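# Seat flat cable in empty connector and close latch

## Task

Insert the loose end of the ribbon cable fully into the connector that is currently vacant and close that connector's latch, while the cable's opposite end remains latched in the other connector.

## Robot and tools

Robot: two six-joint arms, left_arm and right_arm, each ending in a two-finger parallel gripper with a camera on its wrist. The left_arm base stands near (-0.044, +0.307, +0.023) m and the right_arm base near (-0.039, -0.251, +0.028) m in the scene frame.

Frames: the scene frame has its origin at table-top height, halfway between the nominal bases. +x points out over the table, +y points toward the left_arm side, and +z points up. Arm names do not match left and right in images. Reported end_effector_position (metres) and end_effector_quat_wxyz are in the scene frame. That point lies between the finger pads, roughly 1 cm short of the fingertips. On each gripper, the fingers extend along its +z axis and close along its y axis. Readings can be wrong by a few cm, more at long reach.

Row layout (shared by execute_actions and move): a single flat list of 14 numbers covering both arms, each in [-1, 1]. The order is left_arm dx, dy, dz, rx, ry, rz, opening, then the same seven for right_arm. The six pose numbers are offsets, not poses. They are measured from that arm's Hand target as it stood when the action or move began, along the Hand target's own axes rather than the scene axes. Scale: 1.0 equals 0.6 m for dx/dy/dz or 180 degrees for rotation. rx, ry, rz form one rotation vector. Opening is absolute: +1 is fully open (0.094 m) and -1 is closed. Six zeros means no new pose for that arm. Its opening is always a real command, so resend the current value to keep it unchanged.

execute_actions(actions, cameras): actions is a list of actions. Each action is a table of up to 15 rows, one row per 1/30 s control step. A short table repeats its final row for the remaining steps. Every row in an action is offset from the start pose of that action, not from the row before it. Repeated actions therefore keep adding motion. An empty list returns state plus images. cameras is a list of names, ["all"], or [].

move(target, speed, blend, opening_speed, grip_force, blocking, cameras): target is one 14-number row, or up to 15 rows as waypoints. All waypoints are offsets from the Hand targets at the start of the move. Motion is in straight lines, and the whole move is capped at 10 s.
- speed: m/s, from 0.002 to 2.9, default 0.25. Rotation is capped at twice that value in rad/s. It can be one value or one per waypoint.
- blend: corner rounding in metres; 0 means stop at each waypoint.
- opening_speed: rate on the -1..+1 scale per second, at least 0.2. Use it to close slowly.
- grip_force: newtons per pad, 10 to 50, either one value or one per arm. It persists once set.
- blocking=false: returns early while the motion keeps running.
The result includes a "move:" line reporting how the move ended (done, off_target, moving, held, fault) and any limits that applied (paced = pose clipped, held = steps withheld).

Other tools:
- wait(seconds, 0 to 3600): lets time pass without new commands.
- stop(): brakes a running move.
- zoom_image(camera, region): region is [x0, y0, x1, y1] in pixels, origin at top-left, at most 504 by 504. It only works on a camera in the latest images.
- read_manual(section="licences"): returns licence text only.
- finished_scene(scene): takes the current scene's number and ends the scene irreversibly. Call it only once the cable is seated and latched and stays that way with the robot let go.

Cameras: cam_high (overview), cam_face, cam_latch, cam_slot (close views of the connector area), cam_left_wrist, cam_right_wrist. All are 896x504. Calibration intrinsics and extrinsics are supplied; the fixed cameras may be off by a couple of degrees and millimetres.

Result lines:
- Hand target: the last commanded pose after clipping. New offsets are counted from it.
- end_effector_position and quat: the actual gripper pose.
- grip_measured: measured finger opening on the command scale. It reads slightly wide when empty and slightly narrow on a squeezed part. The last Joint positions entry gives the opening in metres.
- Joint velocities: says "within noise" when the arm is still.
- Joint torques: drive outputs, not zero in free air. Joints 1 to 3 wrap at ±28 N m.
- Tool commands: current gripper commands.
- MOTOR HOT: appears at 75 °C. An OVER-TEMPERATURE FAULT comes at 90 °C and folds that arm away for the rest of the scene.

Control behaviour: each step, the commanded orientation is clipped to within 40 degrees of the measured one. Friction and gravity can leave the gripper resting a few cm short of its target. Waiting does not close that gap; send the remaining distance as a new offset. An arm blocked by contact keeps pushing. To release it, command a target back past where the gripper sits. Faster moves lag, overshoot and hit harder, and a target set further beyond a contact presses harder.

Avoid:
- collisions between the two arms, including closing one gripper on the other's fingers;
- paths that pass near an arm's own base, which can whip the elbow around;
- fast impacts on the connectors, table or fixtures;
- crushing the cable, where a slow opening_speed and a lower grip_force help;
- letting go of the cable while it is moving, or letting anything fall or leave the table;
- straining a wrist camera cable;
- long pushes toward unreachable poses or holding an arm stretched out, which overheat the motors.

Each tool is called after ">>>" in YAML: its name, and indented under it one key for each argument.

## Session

>>> execute_actions:
  actions: []

>>> zoom_image:
  camera: "cam_slot"
  region: [310, 120, 710, 480]

>>> zoom_image:
  camera: "cam_latch"
  region: [300, 200, 600, 410]

>>> zoom_image:
  camera: "cam_high"
  region: [410, 200, 500, 275]

Scene clock: 0.00 s.
left_arm: end_effector_position=(+0.2256, +0.1912, +0.4409) grip_measured=+1.000 end_effector_quat_wxyz=(+0.728, +0.158, +0.661, -0.090) | right_arm: end_effector_position=(+0.2404, -0.1388, +0.3887) grip_measured=+1.000 end_effector_quat_wxyz=(+0.570, -0.003, +0.764, +0.300)
Joint positions: left_arm=[-0.463 0.695 0.91 -0.139 -0.137 0.122 0.094] | right_arm=[0.201 0.752 0.939 -0.363 -0.261 0.435 0.094]
Joint velocities: within noise
Joint torques (N m): no reading
Heat: left arm: 29 °C; right arm: 30 °C.
Hand target: left_arm +0.2225, +0.1929, +0.4506; +0.736, +0.154, +0.652, -0.093 | right_arm +0.2383, -0.1392, +0.3950; +0.577, -0.006, +0.759, +0.301
Tool commands: left_gripper/opening=+1.0 right_gripper/opening=+1.0
camera_calibration:
cam_slot: T_world_to_cam=[[-0.72461, 0.68855, 0.02888, 0.1199], [0.41724, 0.47168, -0.77681, -0.04751], [-0.5485, -0.55084, -0.62907, 0.34039]] pos_world=[0.29341, 0.12735, 0.17376]
cam_left_wrist: T_world_to_cam=[[-0.34544, -0.92961, -0.12843, 0.31188], [-0.27527, 0.23121, -0.93315, 0.46851], [0.89716, -0.287, -0.33576, 0.09455]] pos_world=[0.15187, 0.20874, 0.50899]
cam_right_wrist: T_world_to_cam=[[0.35884, -0.83686, -0.41341, -0.0457], [-0.68658, 0.0634, -0.72429, 0.4911], [0.63233, 0.54374, -0.55182, 0.22898]] pos_world=[0.20879, -0.19388, 0.46316]

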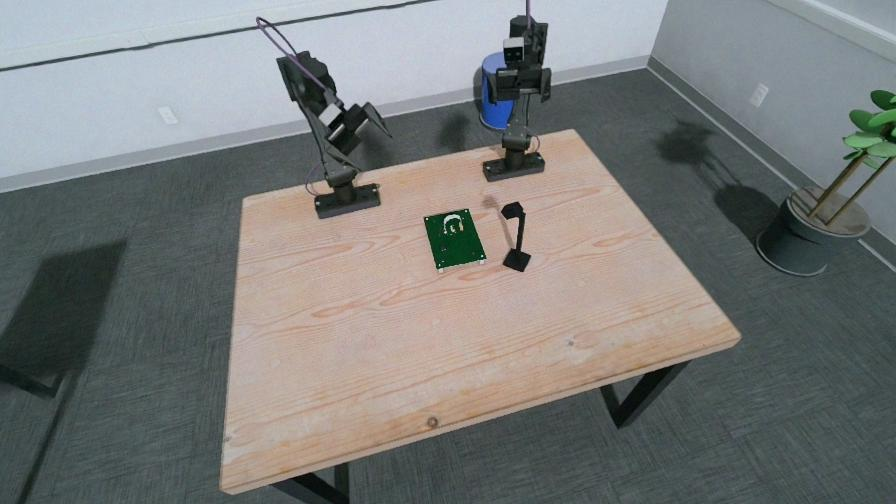

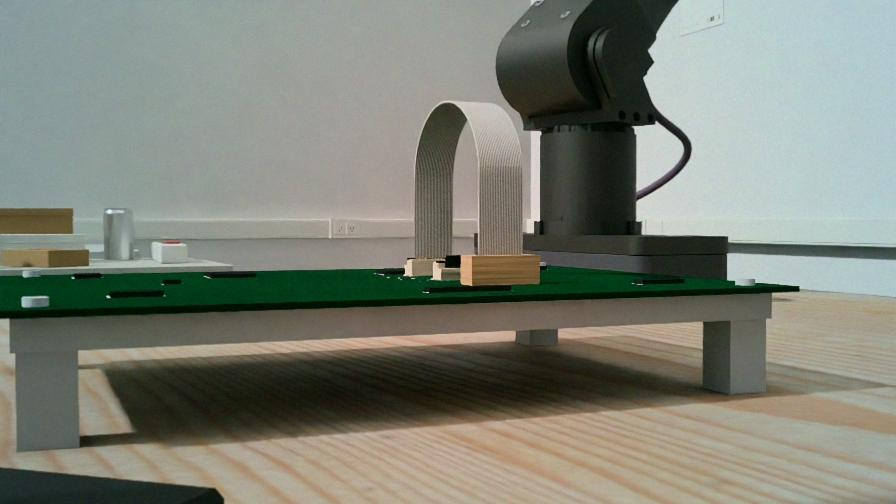

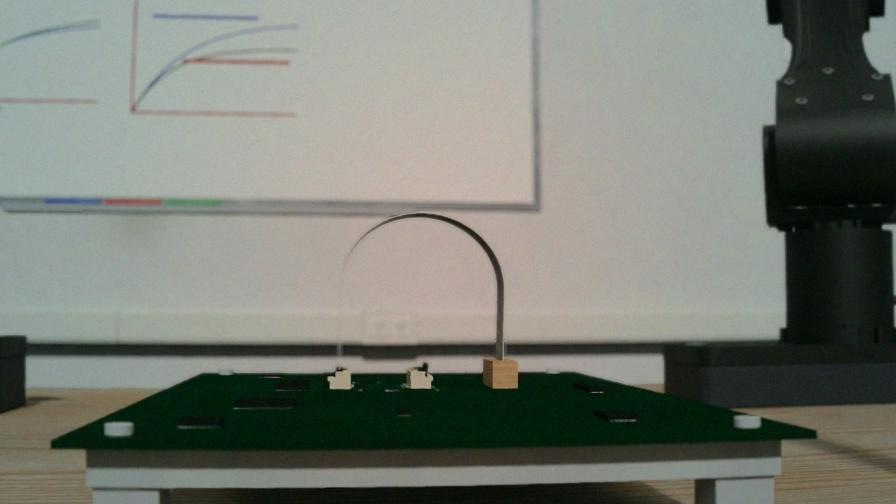

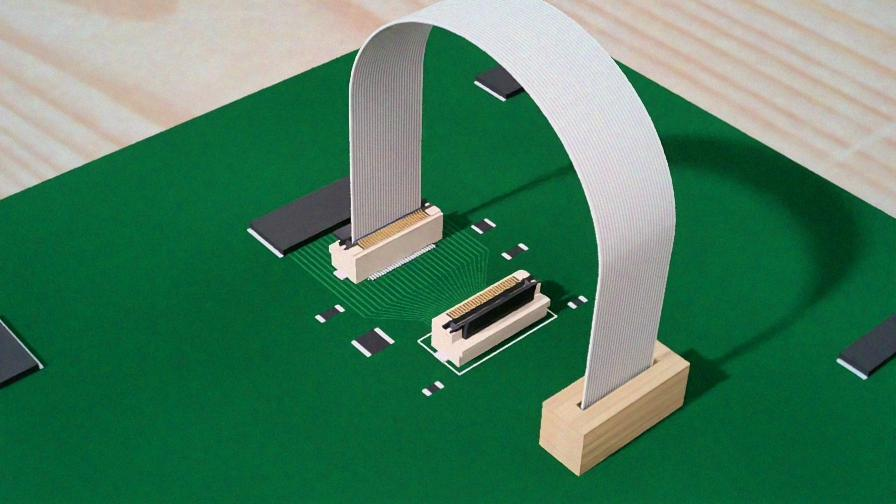

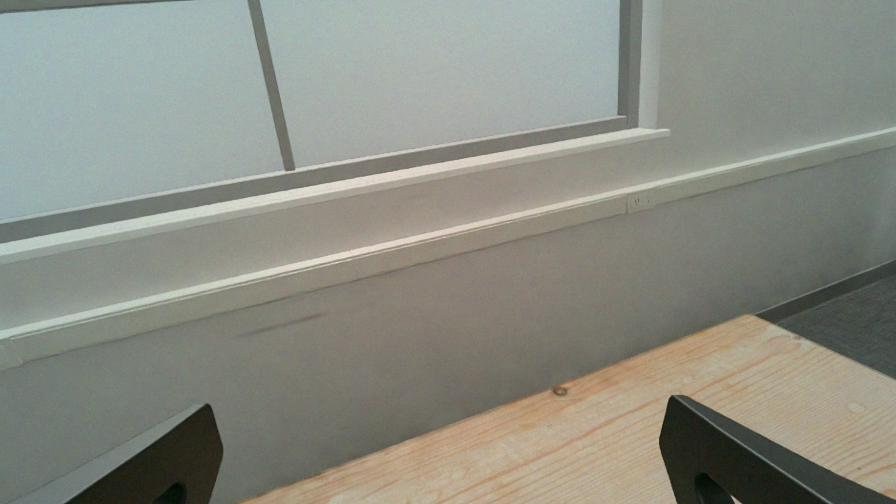

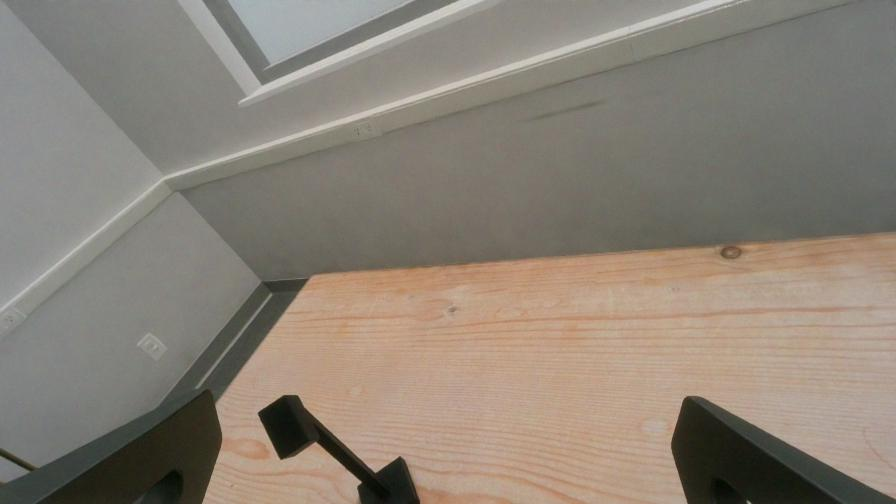

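Scaled by 1.260 from the camera's image (finer frame: 1280x720).

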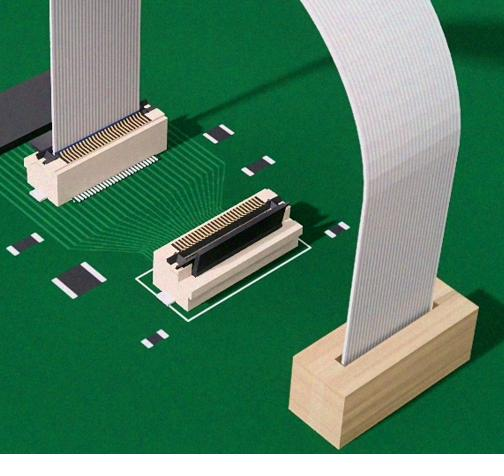

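Scaled by 1.680 from the camera's image (finer frame: 1280x720).

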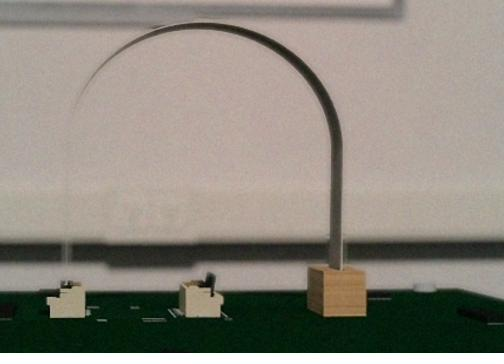

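Scaled by 5.600 from the camera's image (finer frame: 1280x720).

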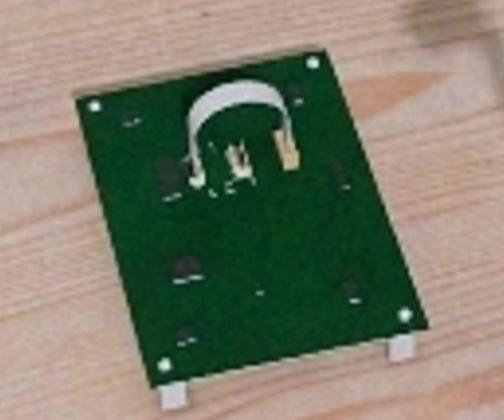

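>>> move:
  target: [0.5967,-0.3313,-0.1035,-0.094,0.1475,-0.0456,-0.45,0,0,0,0,0,0,1]
  speed: 0.3
  cameras: ["cam_latch","cam_left_wrist","cam_slot"]

Scene clock: 6.03 s.
left_arm: end_effector_position=(+0.1434, +0.0570, +0.0622) grip_measured=-0.447 end_effector_quat_wxyz=(+0.562, +0.024, +0.827, -0.009) | right_arm: end_effector_position=(+0.2404, -0.1388, +0.3887) grip_measured=+1.000 end_effector_quat_wxyz=(+0.570, -0.003, +0.764, +0.300)
Joint positions: left_arm=[-1.463 1.781 0.598 -0.092 -1.176 -1.239 0.026] | right_arm=[0.201 0.752 0.939 -0.363 -0.261 0.435 0.094]
Joint torques (N m): left_arm=[-0.23 -4.92 7.42 0.52 -0.81 -0.14] | right_arm=[-0.12 -0.51 8.79 1.75 -0.06 -0.05]
Heat: left arm: 29 °C; right arm: 31 °C.
Hand target: left_arm +0.1449, +0.0515, +0.0691; +0.574, +0.015, +0.819, -0.011 | right_arm +0.2383, -0.1392, +0.3950; +0.577, -0.006, +0.759, +0.301
Off the commanded pose: left_arm 0.009 m, 2 deg | right_arm 0.007 m, 1 deg.
move: done
cam_slot: T_world_to_cam=[[-0.72461, 0.68855, 0.02888, 0.1199], [0.41724, 0.47168, -0.77681, -0.04751], [-0.5485, -0.55084, -0.62907, 0.34039]] pos_world=[0.29341, 0.12735, 0.17376]
cam_left_wrist: T_world_to_cam=[[-0.06382, -0.99763, -0.02569, 0.06718], [-0.71354, 0.06361, -0.69772, 0.18132], [0.6977, -0.0262, -0.71591, 0.04004]] pos_world=[0.10573, 0.05654, 0.1569]
Images, in order (width x height): cam_latch 896x504, cam_slot 896x504, cam_left_wrist 896x504.

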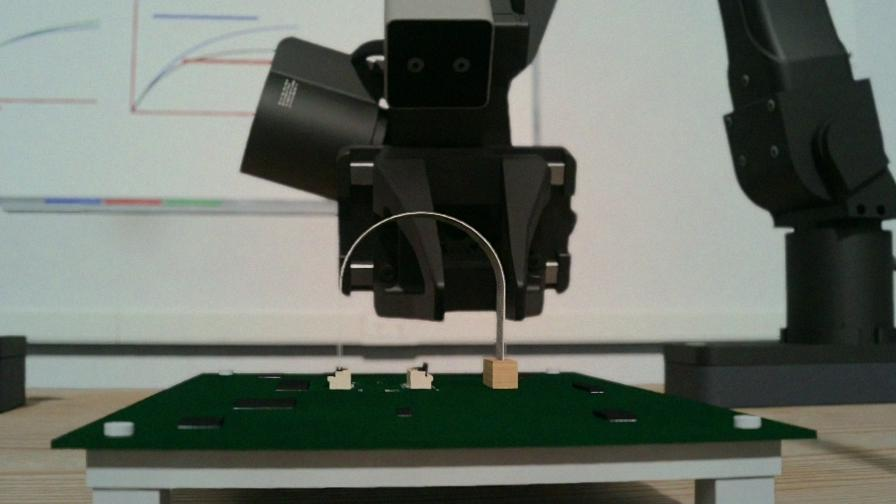

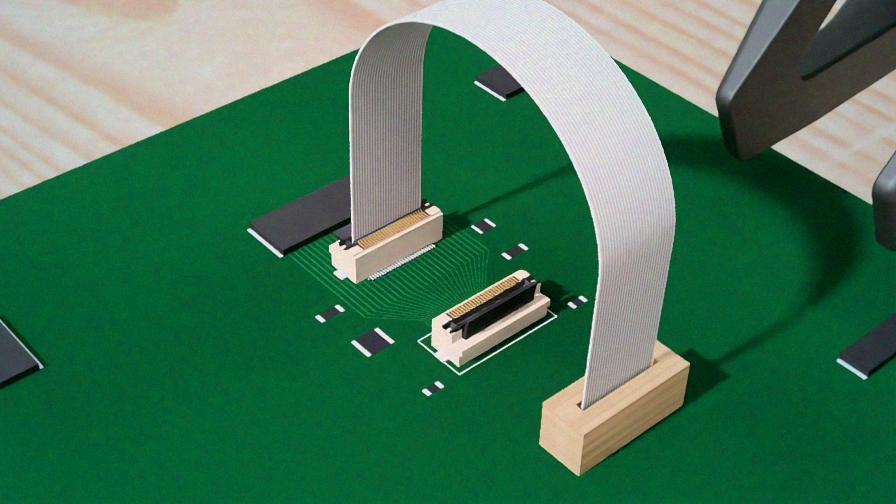

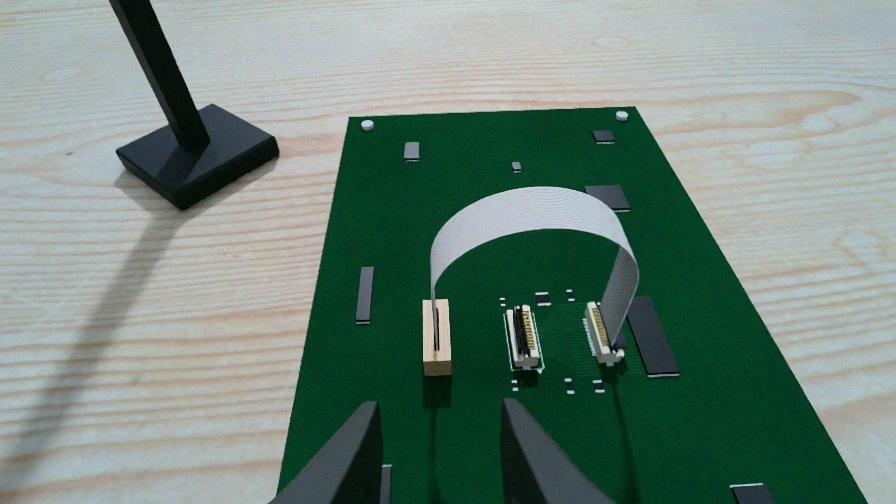

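>>> move:
  target: [-0.011,0.0058,0.0668,-0.0031,0,-0.003,-0.45,0,0,0,0,0,0,1]
  speed: 0.1
  cameras: ["cam_latch","cam_left_wrist","cam_slot"]

>>> zoom_image:
  camera: "cam_slot"
  region: [400, 180, 740, 490]

>>> zoom_image:
  camera: "cam_latch"
  region: [320, 200, 600, 400]

Scene clock: 9.30 s.
left_arm: end_effector_position=(+0.1834, +0.0482, +0.0645) grip_measured=-0.447 end_effector_quat_wxyz=(+0.570, +0.009, +0.821, -0.018) | right_arm: end_effector_position=(+0.2404, -0.1388, +0.3887) grip_measured=+1.000 end_effector_quat_wxyz=(+0.570, -0.003, +0.764, +0.300)
Joint positions: left_arm=[-1.316 1.814 0.566 0.29 -1.13 -0.93 0.026] | right_arm=[0.201 0.752 0.939 -0.363 -0.261 0.435 0.094]
Joint torques (N m): left_arm=[0.43 -5.15 3.86 1.2 -0.53 0.05] | right_arm=[-0.14 -0.46 8.77 1.77 -0.04 -0.04]
Heat: left arm: 29 °C; right arm: 31 °C.
Hand target: left_arm +0.1849, +0.0535, +0.0615; +0.574, +0.009, +0.819, -0.010 | right_arm +0.2383, -0.1392, +0.3950; +0.577, -0.006, +0.759, +0.301
Off the commanded pose: left_arm 0.006 m, 1 deg | right_arm 0.007 m, 1 deg.
move: done
cam_slot: T_world_to_cam=[[-0.72461, 0.68855, 0.02888, 0.1199], [0.41724, 0.47168, -0.77681, -0.04751], [-0.5485, -0.55084, -0.62907, 0.34039]] pos_world=[0.29341, 0.12735, 0.17376]
cam_left_wrist: T_world_to_cam=[[-0.04872, -0.99879, 0.00617, 0.05615], [-0.70038, 0.02976, -0.71315, 0.2122], [0.7121, -0.03907, -0.70099, 0.01049]] pos_world=[0.14388, 0.05017, 0.15834]
Images, in order (width x height): cam_latch 896x504, cam_slot 896x504, cam_left_wrist 896x504.

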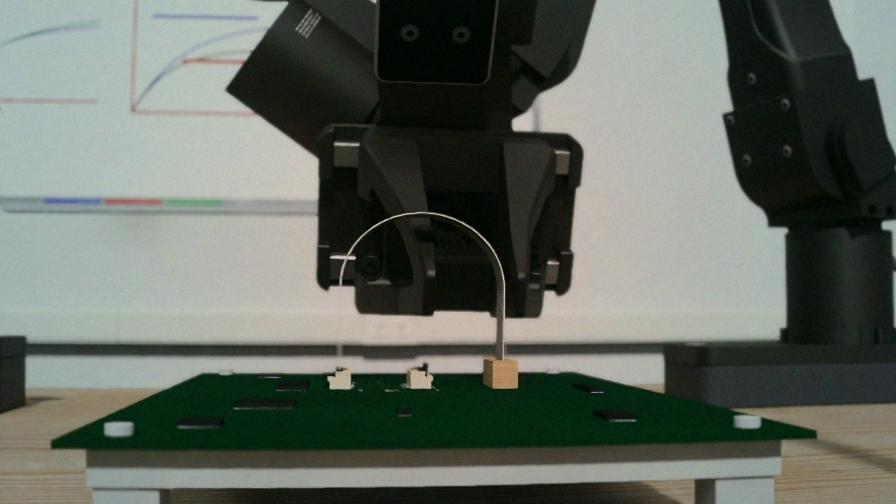

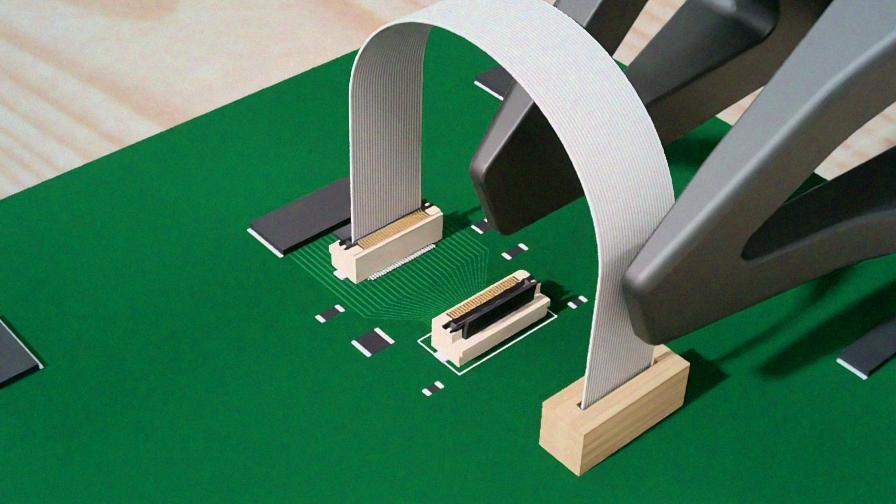

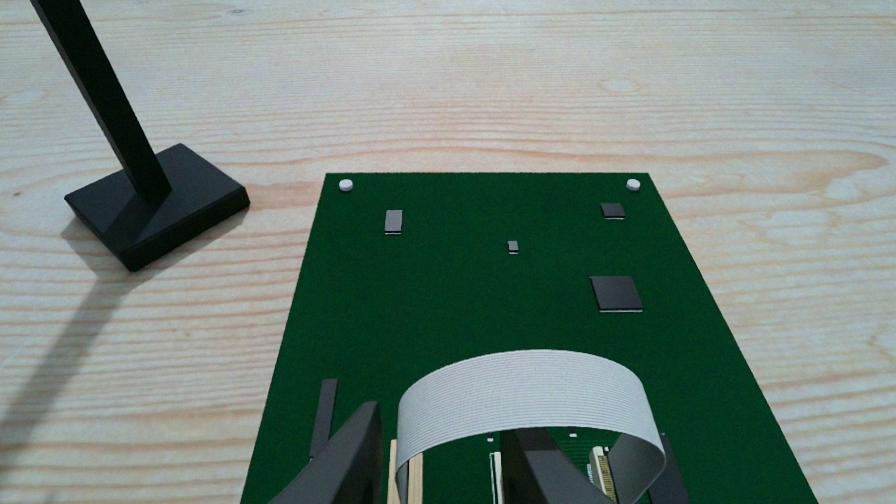

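Scaled by 1.482 from the camera's image (finer frame: 1280x720).

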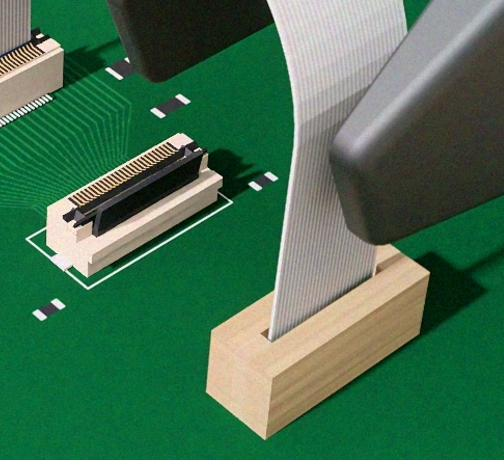

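Scaled by 1.800 from the camera's image (finer frame: 1280x720).

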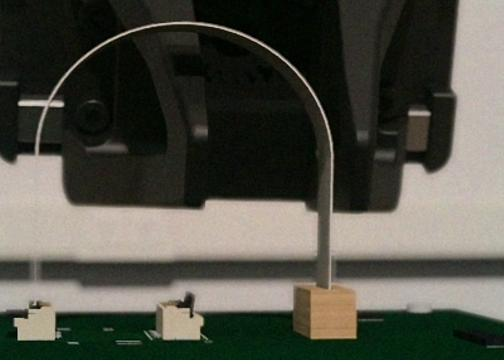

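>>> move:
  target:
    - [0.0102,0.0147,0.0038,0,0,0.0063,-0.45,0,0,0,0,0,0,1]
    - [0.0183,0.0148,0.0067,0,0,0.0063,-0.45,0,0,0,0,0,0,1]
  speed: 0.06
  cameras: ["cam_latch","cam_slot","cam_left_wrist"]

>>> zoom_image:
  camera: "cam_slot"
  region: [400, 180, 740, 490]

>>> zoom_image:
  camera: "cam_latch"
  region: [320, 200, 600, 400]

Scene clock: 13.37 s.
left_arm: end_effector_position=(+0.1843, +0.0561, +0.0526) grip_measured=-0.447 end_effector_quat_wxyz=(+0.571, +0.016, +0.821, -0.013) | right_arm: end_effector_position=(+0.2404, -0.1388, +0.3887) grip_measured=+1.000 end_effector_quat_wxyz=(+0.570, -0.003, +0.764, +0.300)
Joint positions: left_arm=[-1.306 1.85 0.522 0.39 -1.125 -0.892 0.026] | right_arm=[0.201 0.752 0.939 -0.363 -0.261 0.435 0.094]
Joint torques (N m): left_arm=[0.39 -5.26 3.22 1.23 -0.52 0.04] | right_arm=[-0.14 -0.5 8.77 1.76 -0.06 -0.04]
Heat: left arm: 29 °C; right arm: 32 °C.
Hand target: left_arm +0.1852, +0.0623, +0.0498; +0.574, +0.017, +0.819, -0.004 | right_arm +0.2383, -0.1392, +0.3950; +0.577, -0.006, +0.759, +0.301
Off the commanded pose: left_arm 0.007 m, 1 deg | right_arm 0.007 m, 1 deg.
move: done
cam_slot: T_world_to_cam=[[-0.72461, 0.68855, 0.02888, 0.1199], [0.41724, 0.47168, -0.77681, -0.04751], [-0.5485, -0.55084, -0.62907, 0.34039]] pos_world=[0.29341, 0.12735, 0.17376]
cam_left_wrist: T_world_to_cam=[[-0.05479, -0.99844, -0.01109, 0.06611], [-0.69921, 0.0463, -0.71341, 0.20301], [0.71281, -0.03133, -0.70066, 0.00125]] pos_world=[0.14468, 0.05665, 0.14644]

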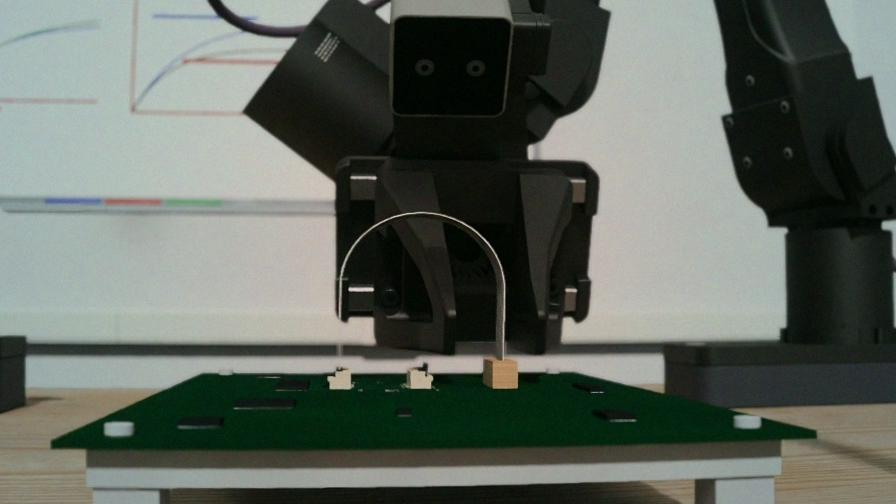

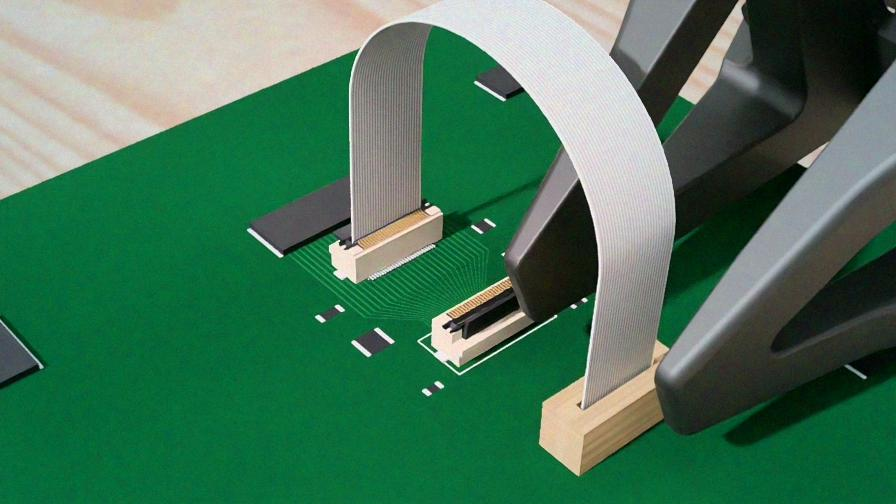

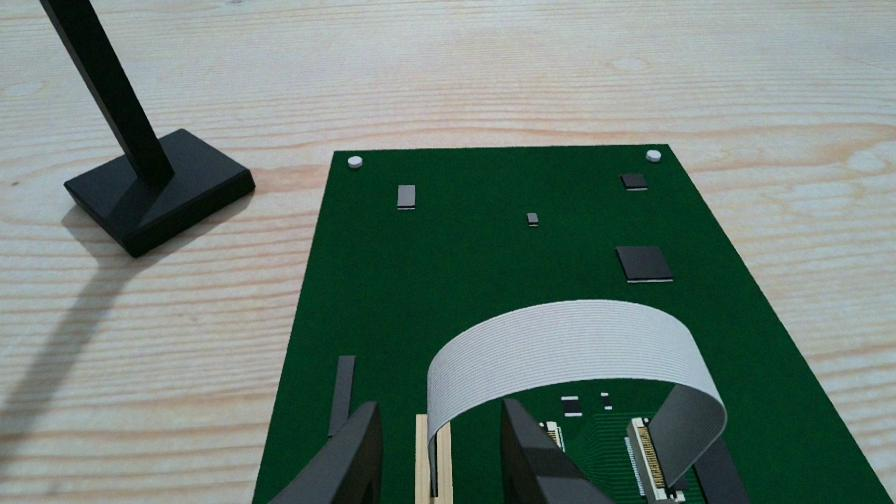

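Scaled by 1.482 from the camera's image (finer frame: 1280x720).

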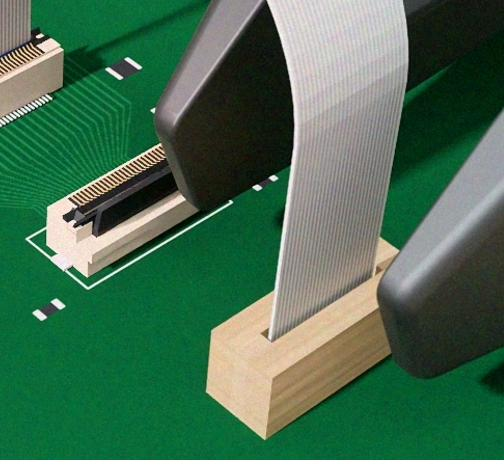

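Scaled by 1.800 from the camera's image (finer frame: 1280x720).

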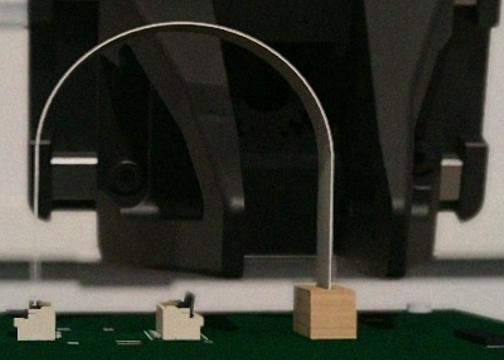

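>>> move:
  target: [0,0,0,0,0,0,-1,0,0,0,0,0,0,1]
  opening_speed: 0.5
  grip_force: 40
  cameras: ["cam_slot"]

>>> zoom_image:
  camera: "cam_slot"
  region: [400, 180, 740, 490]

Scene clock: 15.40 s.
left_arm: end_effector_position=(+0.1843, +0.0569, +0.0525) grip_measured=-0.985 end_effector_quat_wxyz=(+0.571, +0.016, +0.820, -0.012) | right_arm: end_effector_position=(+0.2404, -0.1388, +0.3887) grip_measured=+1.000 end_effector_quat_wxyz=(+0.570, -0.003, +0.764, +0.300)
Joint positions: left_arm=[-1.306 1.85 0.519 0.393 -1.127 -0.891 0.001] | right_arm=[0.201 0.752 0.939 -0.363 -0.261 0.435 0.094]
Joint torques (N m): left_arm=[0.38 -5.23 3.48 1.22 -0.53 0.03] | right_arm=[-0.12 -0.5 8.77 1.76 -0.07 -0.03]
Heat: left arm: 29 °C; right arm: 32 °C.
Hand target: left_arm +0.1852, +0.0623, +0.0498; +0.574, +0.017, +0.819, -0.004 | right_arm +0.2383, -0.1392, +0.3950; +0.577, -0.006, +0.759, +0.301
Off the commanded pose: left_arm 0.006 m, 1 deg | right_arm 0.007 m, 1 deg.
grip_force (N): 40, 40
move: done
cam_slot: T_world_to_cam=[[-0.72461, 0.68855, 0.02888, 0.1199], [0.41724, 0.47168, -0.77681, -0.04751], [-0.5485, -0.55084, -0.62907, 0.34039]] pos_world=[0.29341, 0.12735, 0.17376]

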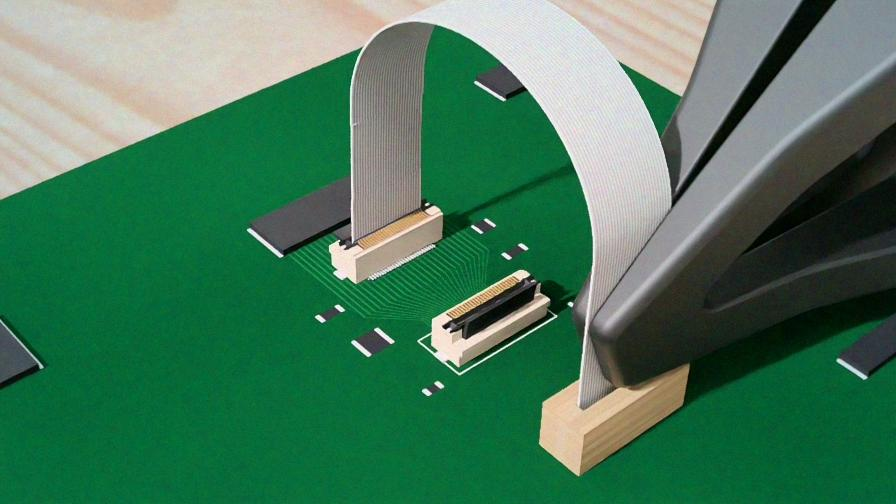

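Scaled by 1.482 from the camera's image (finer frame: 1280x720).

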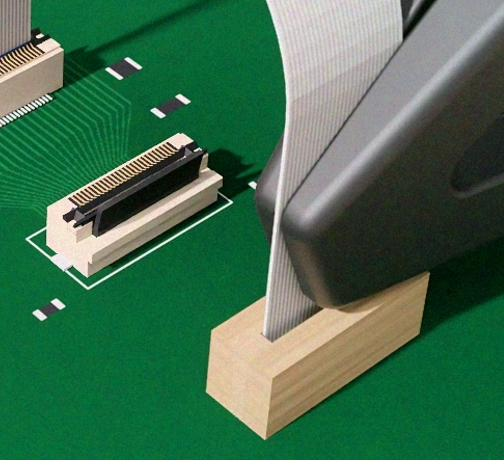

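>>> move:
  target:
    - [-0.0376,0.0005,-0.0137,0,0,0,-1,0,0,0,0,0,0,1]
    - [-0.0533,-0.071,-0.017,0,0,0,-1,0,0,0,0,0,0,1]
  speed: 0.05
  grip_force: 50
  cameras: ["cam_latch","cam_slot"]

>>> zoom_image:
  camera: "cam_latch"
  region: [370, 290, 490, 390]

>>> zoom_image:
  camera: "cam_slot"
  region: [420, 220, 560, 350]

Scene clock: 19.63 s.
left_arm: end_effector_position=(+0.1834, +0.0256, +0.0758) grip_measured=-0.985 end_effector_quat_wxyz=(+0.564, +0.028, +0.825, -0.001) | right_arm: end_effector_position=(+0.2404, -0.1388, +0.3887) grip_measured=+1.000 end_effector_quat_wxyz=(+0.570, -0.003, +0.764, +0.300)
Joint positions: left_arm=[-1.332 1.826 0.696 0.112 -1.129 -0.94 0.001] | right_arm=[0.201 0.752 0.939 -0.363 -0.261 0.435 0.094]
Joint torques (N m): left_arm=[-0.36 -5.81 8.39 0.92 -0.71 -0.11] | right_arm=[-0.1 -0.49 8.79 1.77 -0.05 -0.04]
Heat: left arm: 29 °C; right arm: 32 °C.
Hand target: left_arm +0.1851, +0.0193, +0.0828; +0.574, +0.017, +0.819, -0.004 | right_arm +0.2383, -0.1392, +0.3950; +0.577, -0.006, +0.759, +0.301
Off the commanded pose: left_arm 0.010 m, 2 deg | right_arm 0.007 m, 1 deg.
move: done
cam_slot: T_world_to_cam=[[-0.72461, 0.68855, 0.02888, 0.1199], [0.41724, 0.47168, -0.77681, -0.04751], [-0.5485, -0.55084, -0.62907, 0.34039]] pos_world=[0.29341, 0.12735, 0.17376]

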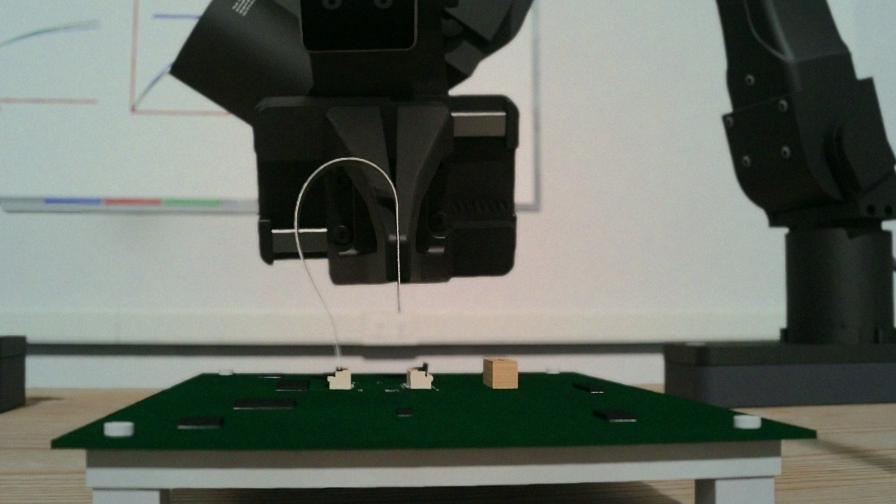

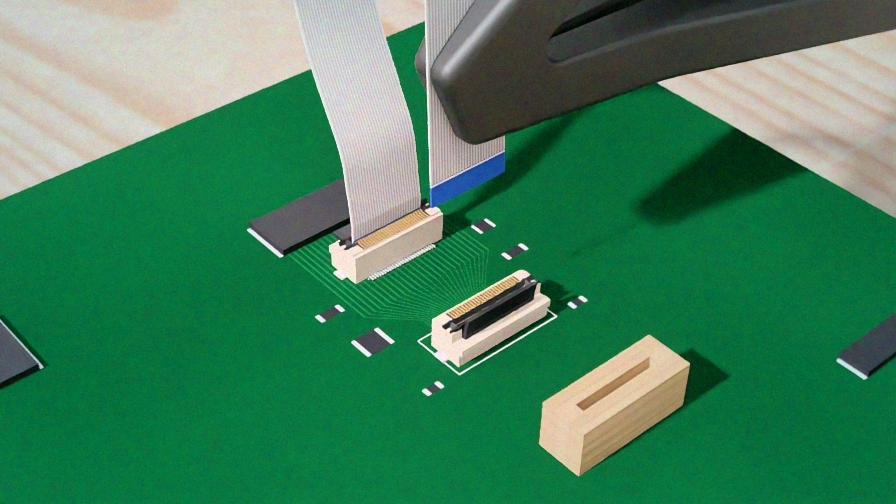

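Scaled by 4.200 from the camera's image (finer frame: 1280x720).

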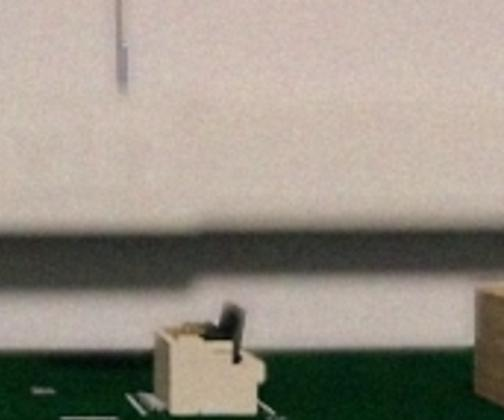

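Scaled by 3.600 from the camera's image (finer frame: 1280x720).

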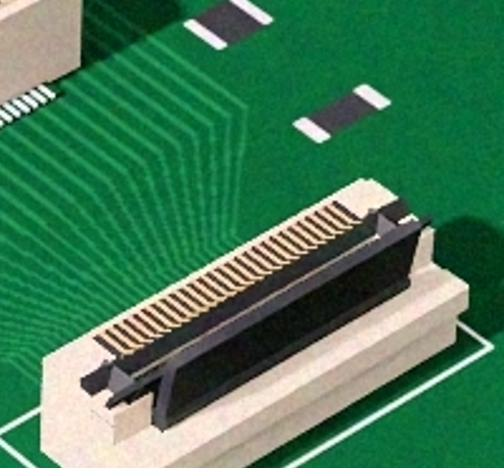

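>>> move:
  target: [0.0328,0.0303,0.0123,0,0,0,-1,0,0,0,0,0,0,1]
  speed: 0.05
  cameras: ["cam_latch","cam_slot"]

>>> zoom_image:
  camera: "cam_latch"
  region: [385, 320, 455, 390]

>>> zoom_image:
  camera: "cam_slot"
  region: [420, 220, 560, 350]

Scene clock: 22.83 s.
left_arm: end_effector_position=(+0.1842, +0.0323, +0.0636) grip_measured=-0.985 end_effector_quat_wxyz=(+0.568, +0.018, +0.823, -0.012) | right_arm: end_effector_position=(+0.2404, -0.1388, +0.3887) grip_measured=+1.000 end_effector_quat_wxyz=(+0.570, -0.003, +0.764, +0.300)
Joint positions: left_arm=[-1.325 1.856 0.637 0.242 -1.129 -0.929 0.001] | right_arm=[0.201 0.752 0.939 -0.363 -0.261 0.435 0.094]
Joint torques (N m): left_arm=[0.39 -5.79 4.04 1.19 -0.59 0.05] | right_arm=[-0.06 -0.53 8.77 1.75 -0.06 -0.04]
Heat: left arm: 29 °C; right arm: 33 °C.
Hand target: left_arm +0.1859, +0.0377, +0.0620; +0.574, +0.017, +0.819, -0.004 | right_arm +0.2383, -0.1392, +0.3950; +0.577, -0.006, +0.759, +0.301
Off the commanded pose: left_arm 0.006 m, 1 deg | right_arm 0.007 m, 1 deg.
move: done
cam_slot: T_world_to_cam=[[-0.72461, 0.68855, 0.02888, 0.1199], [0.41724, 0.47168, -0.77681, -0.04751], [-0.5485, -0.55084, -0.62907, 0.34039]] pos_world=[0.29341, 0.12735, 0.17376]

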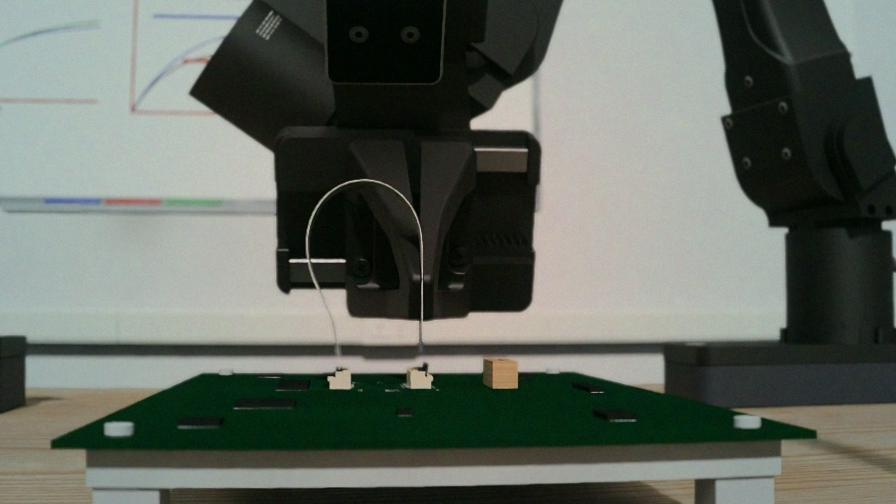

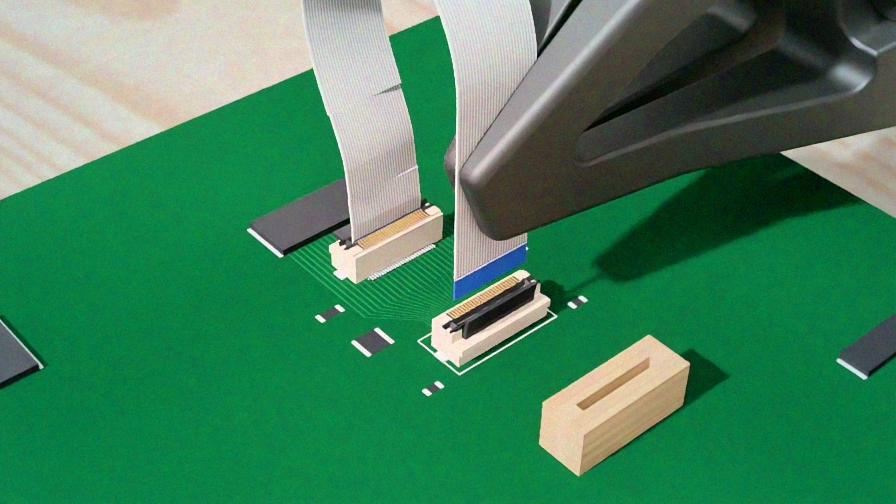

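Scaled by 7.200 from the camera's image (finer frame: 1280x720).

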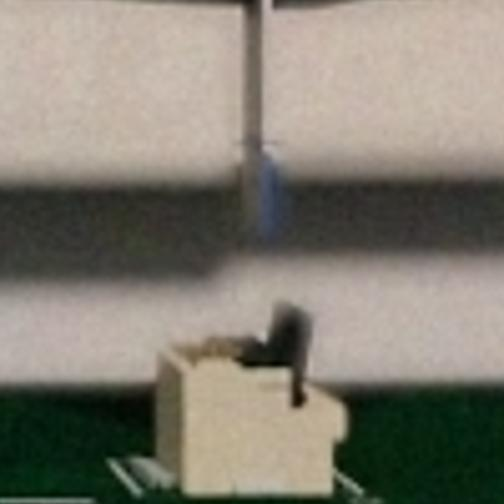

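Scaled by 3.600 from the camera's image (finer frame: 1280x720).

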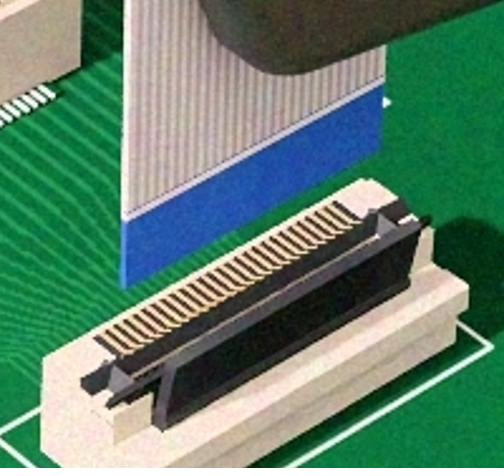

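>>> move:
  target: [0.0047,0.0003,0.0017,0,0,-0.007,-1,0,0,0,0,0,0,1]
  speed: 0.04
  cameras: ["cam_latch","cam_slot"]

>>> zoom_image:
  camera: "cam_latch"
  region: [385, 320, 455, 390]

>>> zoom_image:
  camera: "cam_slot"
  region: [420, 220, 560, 350]

Scene clock: 26.03 s.
left_arm: end_effector_position=(+0.1844, +0.0312, +0.0617) grip_measured=-0.985 end_effector_quat_wxyz=(+0.569, +0.015, +0.822, -0.016) | right_arm: end_effector_position=(+0.2404, -0.1388, +0.3887) grip_measured=+1.000 end_effector_quat_wxyz=(+0.570, -0.003, +0.764, +0.300)
Joint positions: left_arm=[-1.325 1.867 0.637 0.259 -1.129 -0.933 0.001] | right_arm=[0.201 0.752 0.939 -0.363 -0.261 0.435 0.094]
Joint torques (N m): left_arm=[0.38 -5.76 3.6 1.22 -0.61 -0.13] | right_arm=[-0.09 -0.5 8.8 1.76 -0.07 -0.04]
Heat: left arm: 29 °C; right arm: 33 °C.
Hand target: left_arm +0.1859, +0.0379, +0.0590; +0.574, +0.008, +0.819, -0.010 | right_arm +0.2383, -0.1392, +0.3950; +0.577, -0.006, +0.759, +0.301
Off the commanded pose: left_arm 0.007 m, 1 deg | right_arm 0.007 m, 1 deg.
move: done
cam_slot: T_world_to_cam=[[-0.72461, 0.68855, 0.02888, 0.1199], [0.41724, 0.47168, -0.77681, -0.04751], [-0.5485, -0.55084, -0.62907, 0.34039]] pos_world=[0.29341, 0.12735, 0.17376]

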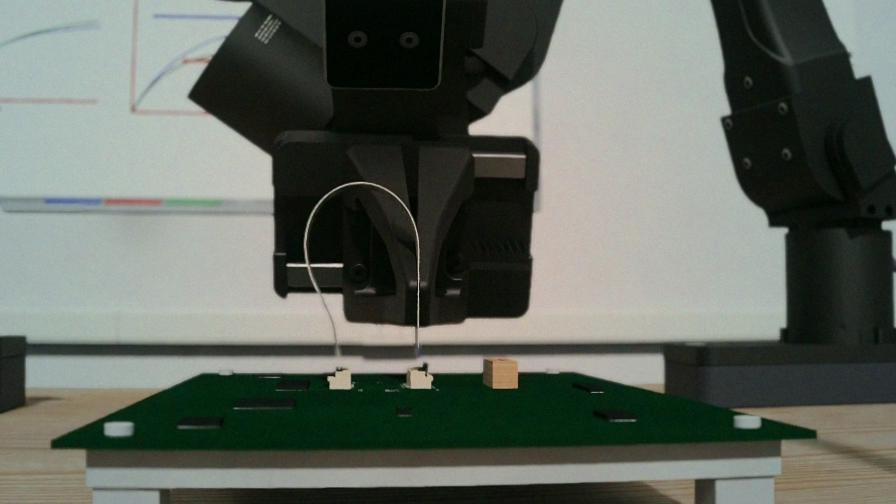

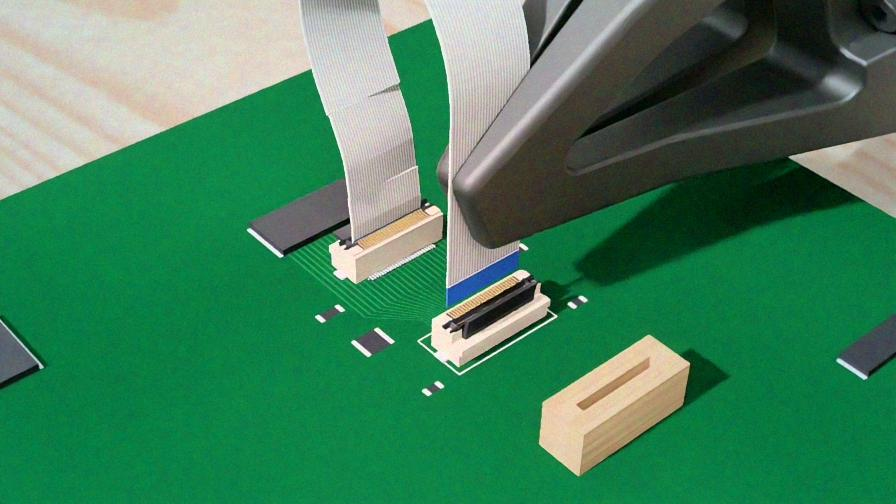

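Scaled by 7.200 from the camera's image (finer frame: 1280x720).

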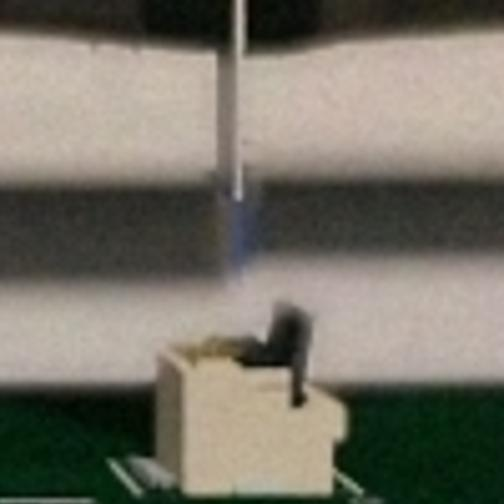

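Scaled by 3.600 from the camera's image (finer frame: 1280x720).

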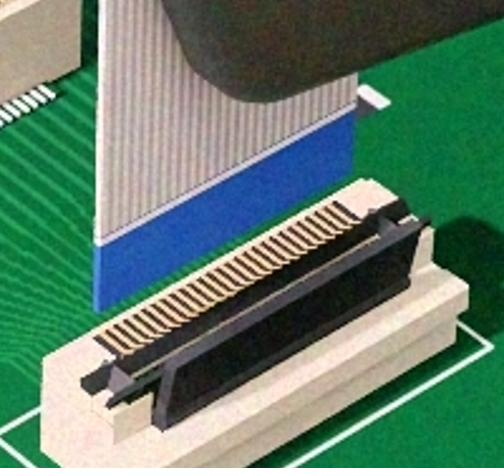

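>>> move:
  target: [0.0035,0.002,-0.005,0,0,0,-1,0,0,0,0,0,0,1]
  speed: 0.04

Scene clock: 27.80 s.
left_arm: end_effector_position=(+0.1838, +0.0341, +0.0597) grip_measured=-0.985 end_effector_quat_wxyz=(+0.568, +0.009, +0.823, -0.018) | right_arm: end_effector_position=(+0.2404, -0.1388, +0.3887) grip_measured=+1.000 end_effector_quat_wxyz=(+0.570, -0.003, +0.764, +0.300)
Joint positions: left_arm=[-1.325 1.867 0.627 0.26 -1.129 -0.953 0.001] | right_arm=[0.201 0.752 0.939 -0.363 -0.261 0.435 0.094]
Joint torques (N m): left_arm=[-0.47 -5.78 3.96 1.03 -0.68 -0.14] | right_arm=[-0.09 -0.47 8.79 1.74 -0.06 -0.03]
Heat: left arm: 29 °C; right arm: 33 °C.
Hand target: left_arm +0.1824, +0.0392, +0.0581; +0.574, +0.008, +0.819, -0.010 | right_arm +0.2383, -0.1392, +0.3950; +0.577, -0.006, +0.759, +0.301
Off the commanded pose: left_arm 0.005 m, 1 deg | right_arm 0.007 m, 1 deg.
move: done


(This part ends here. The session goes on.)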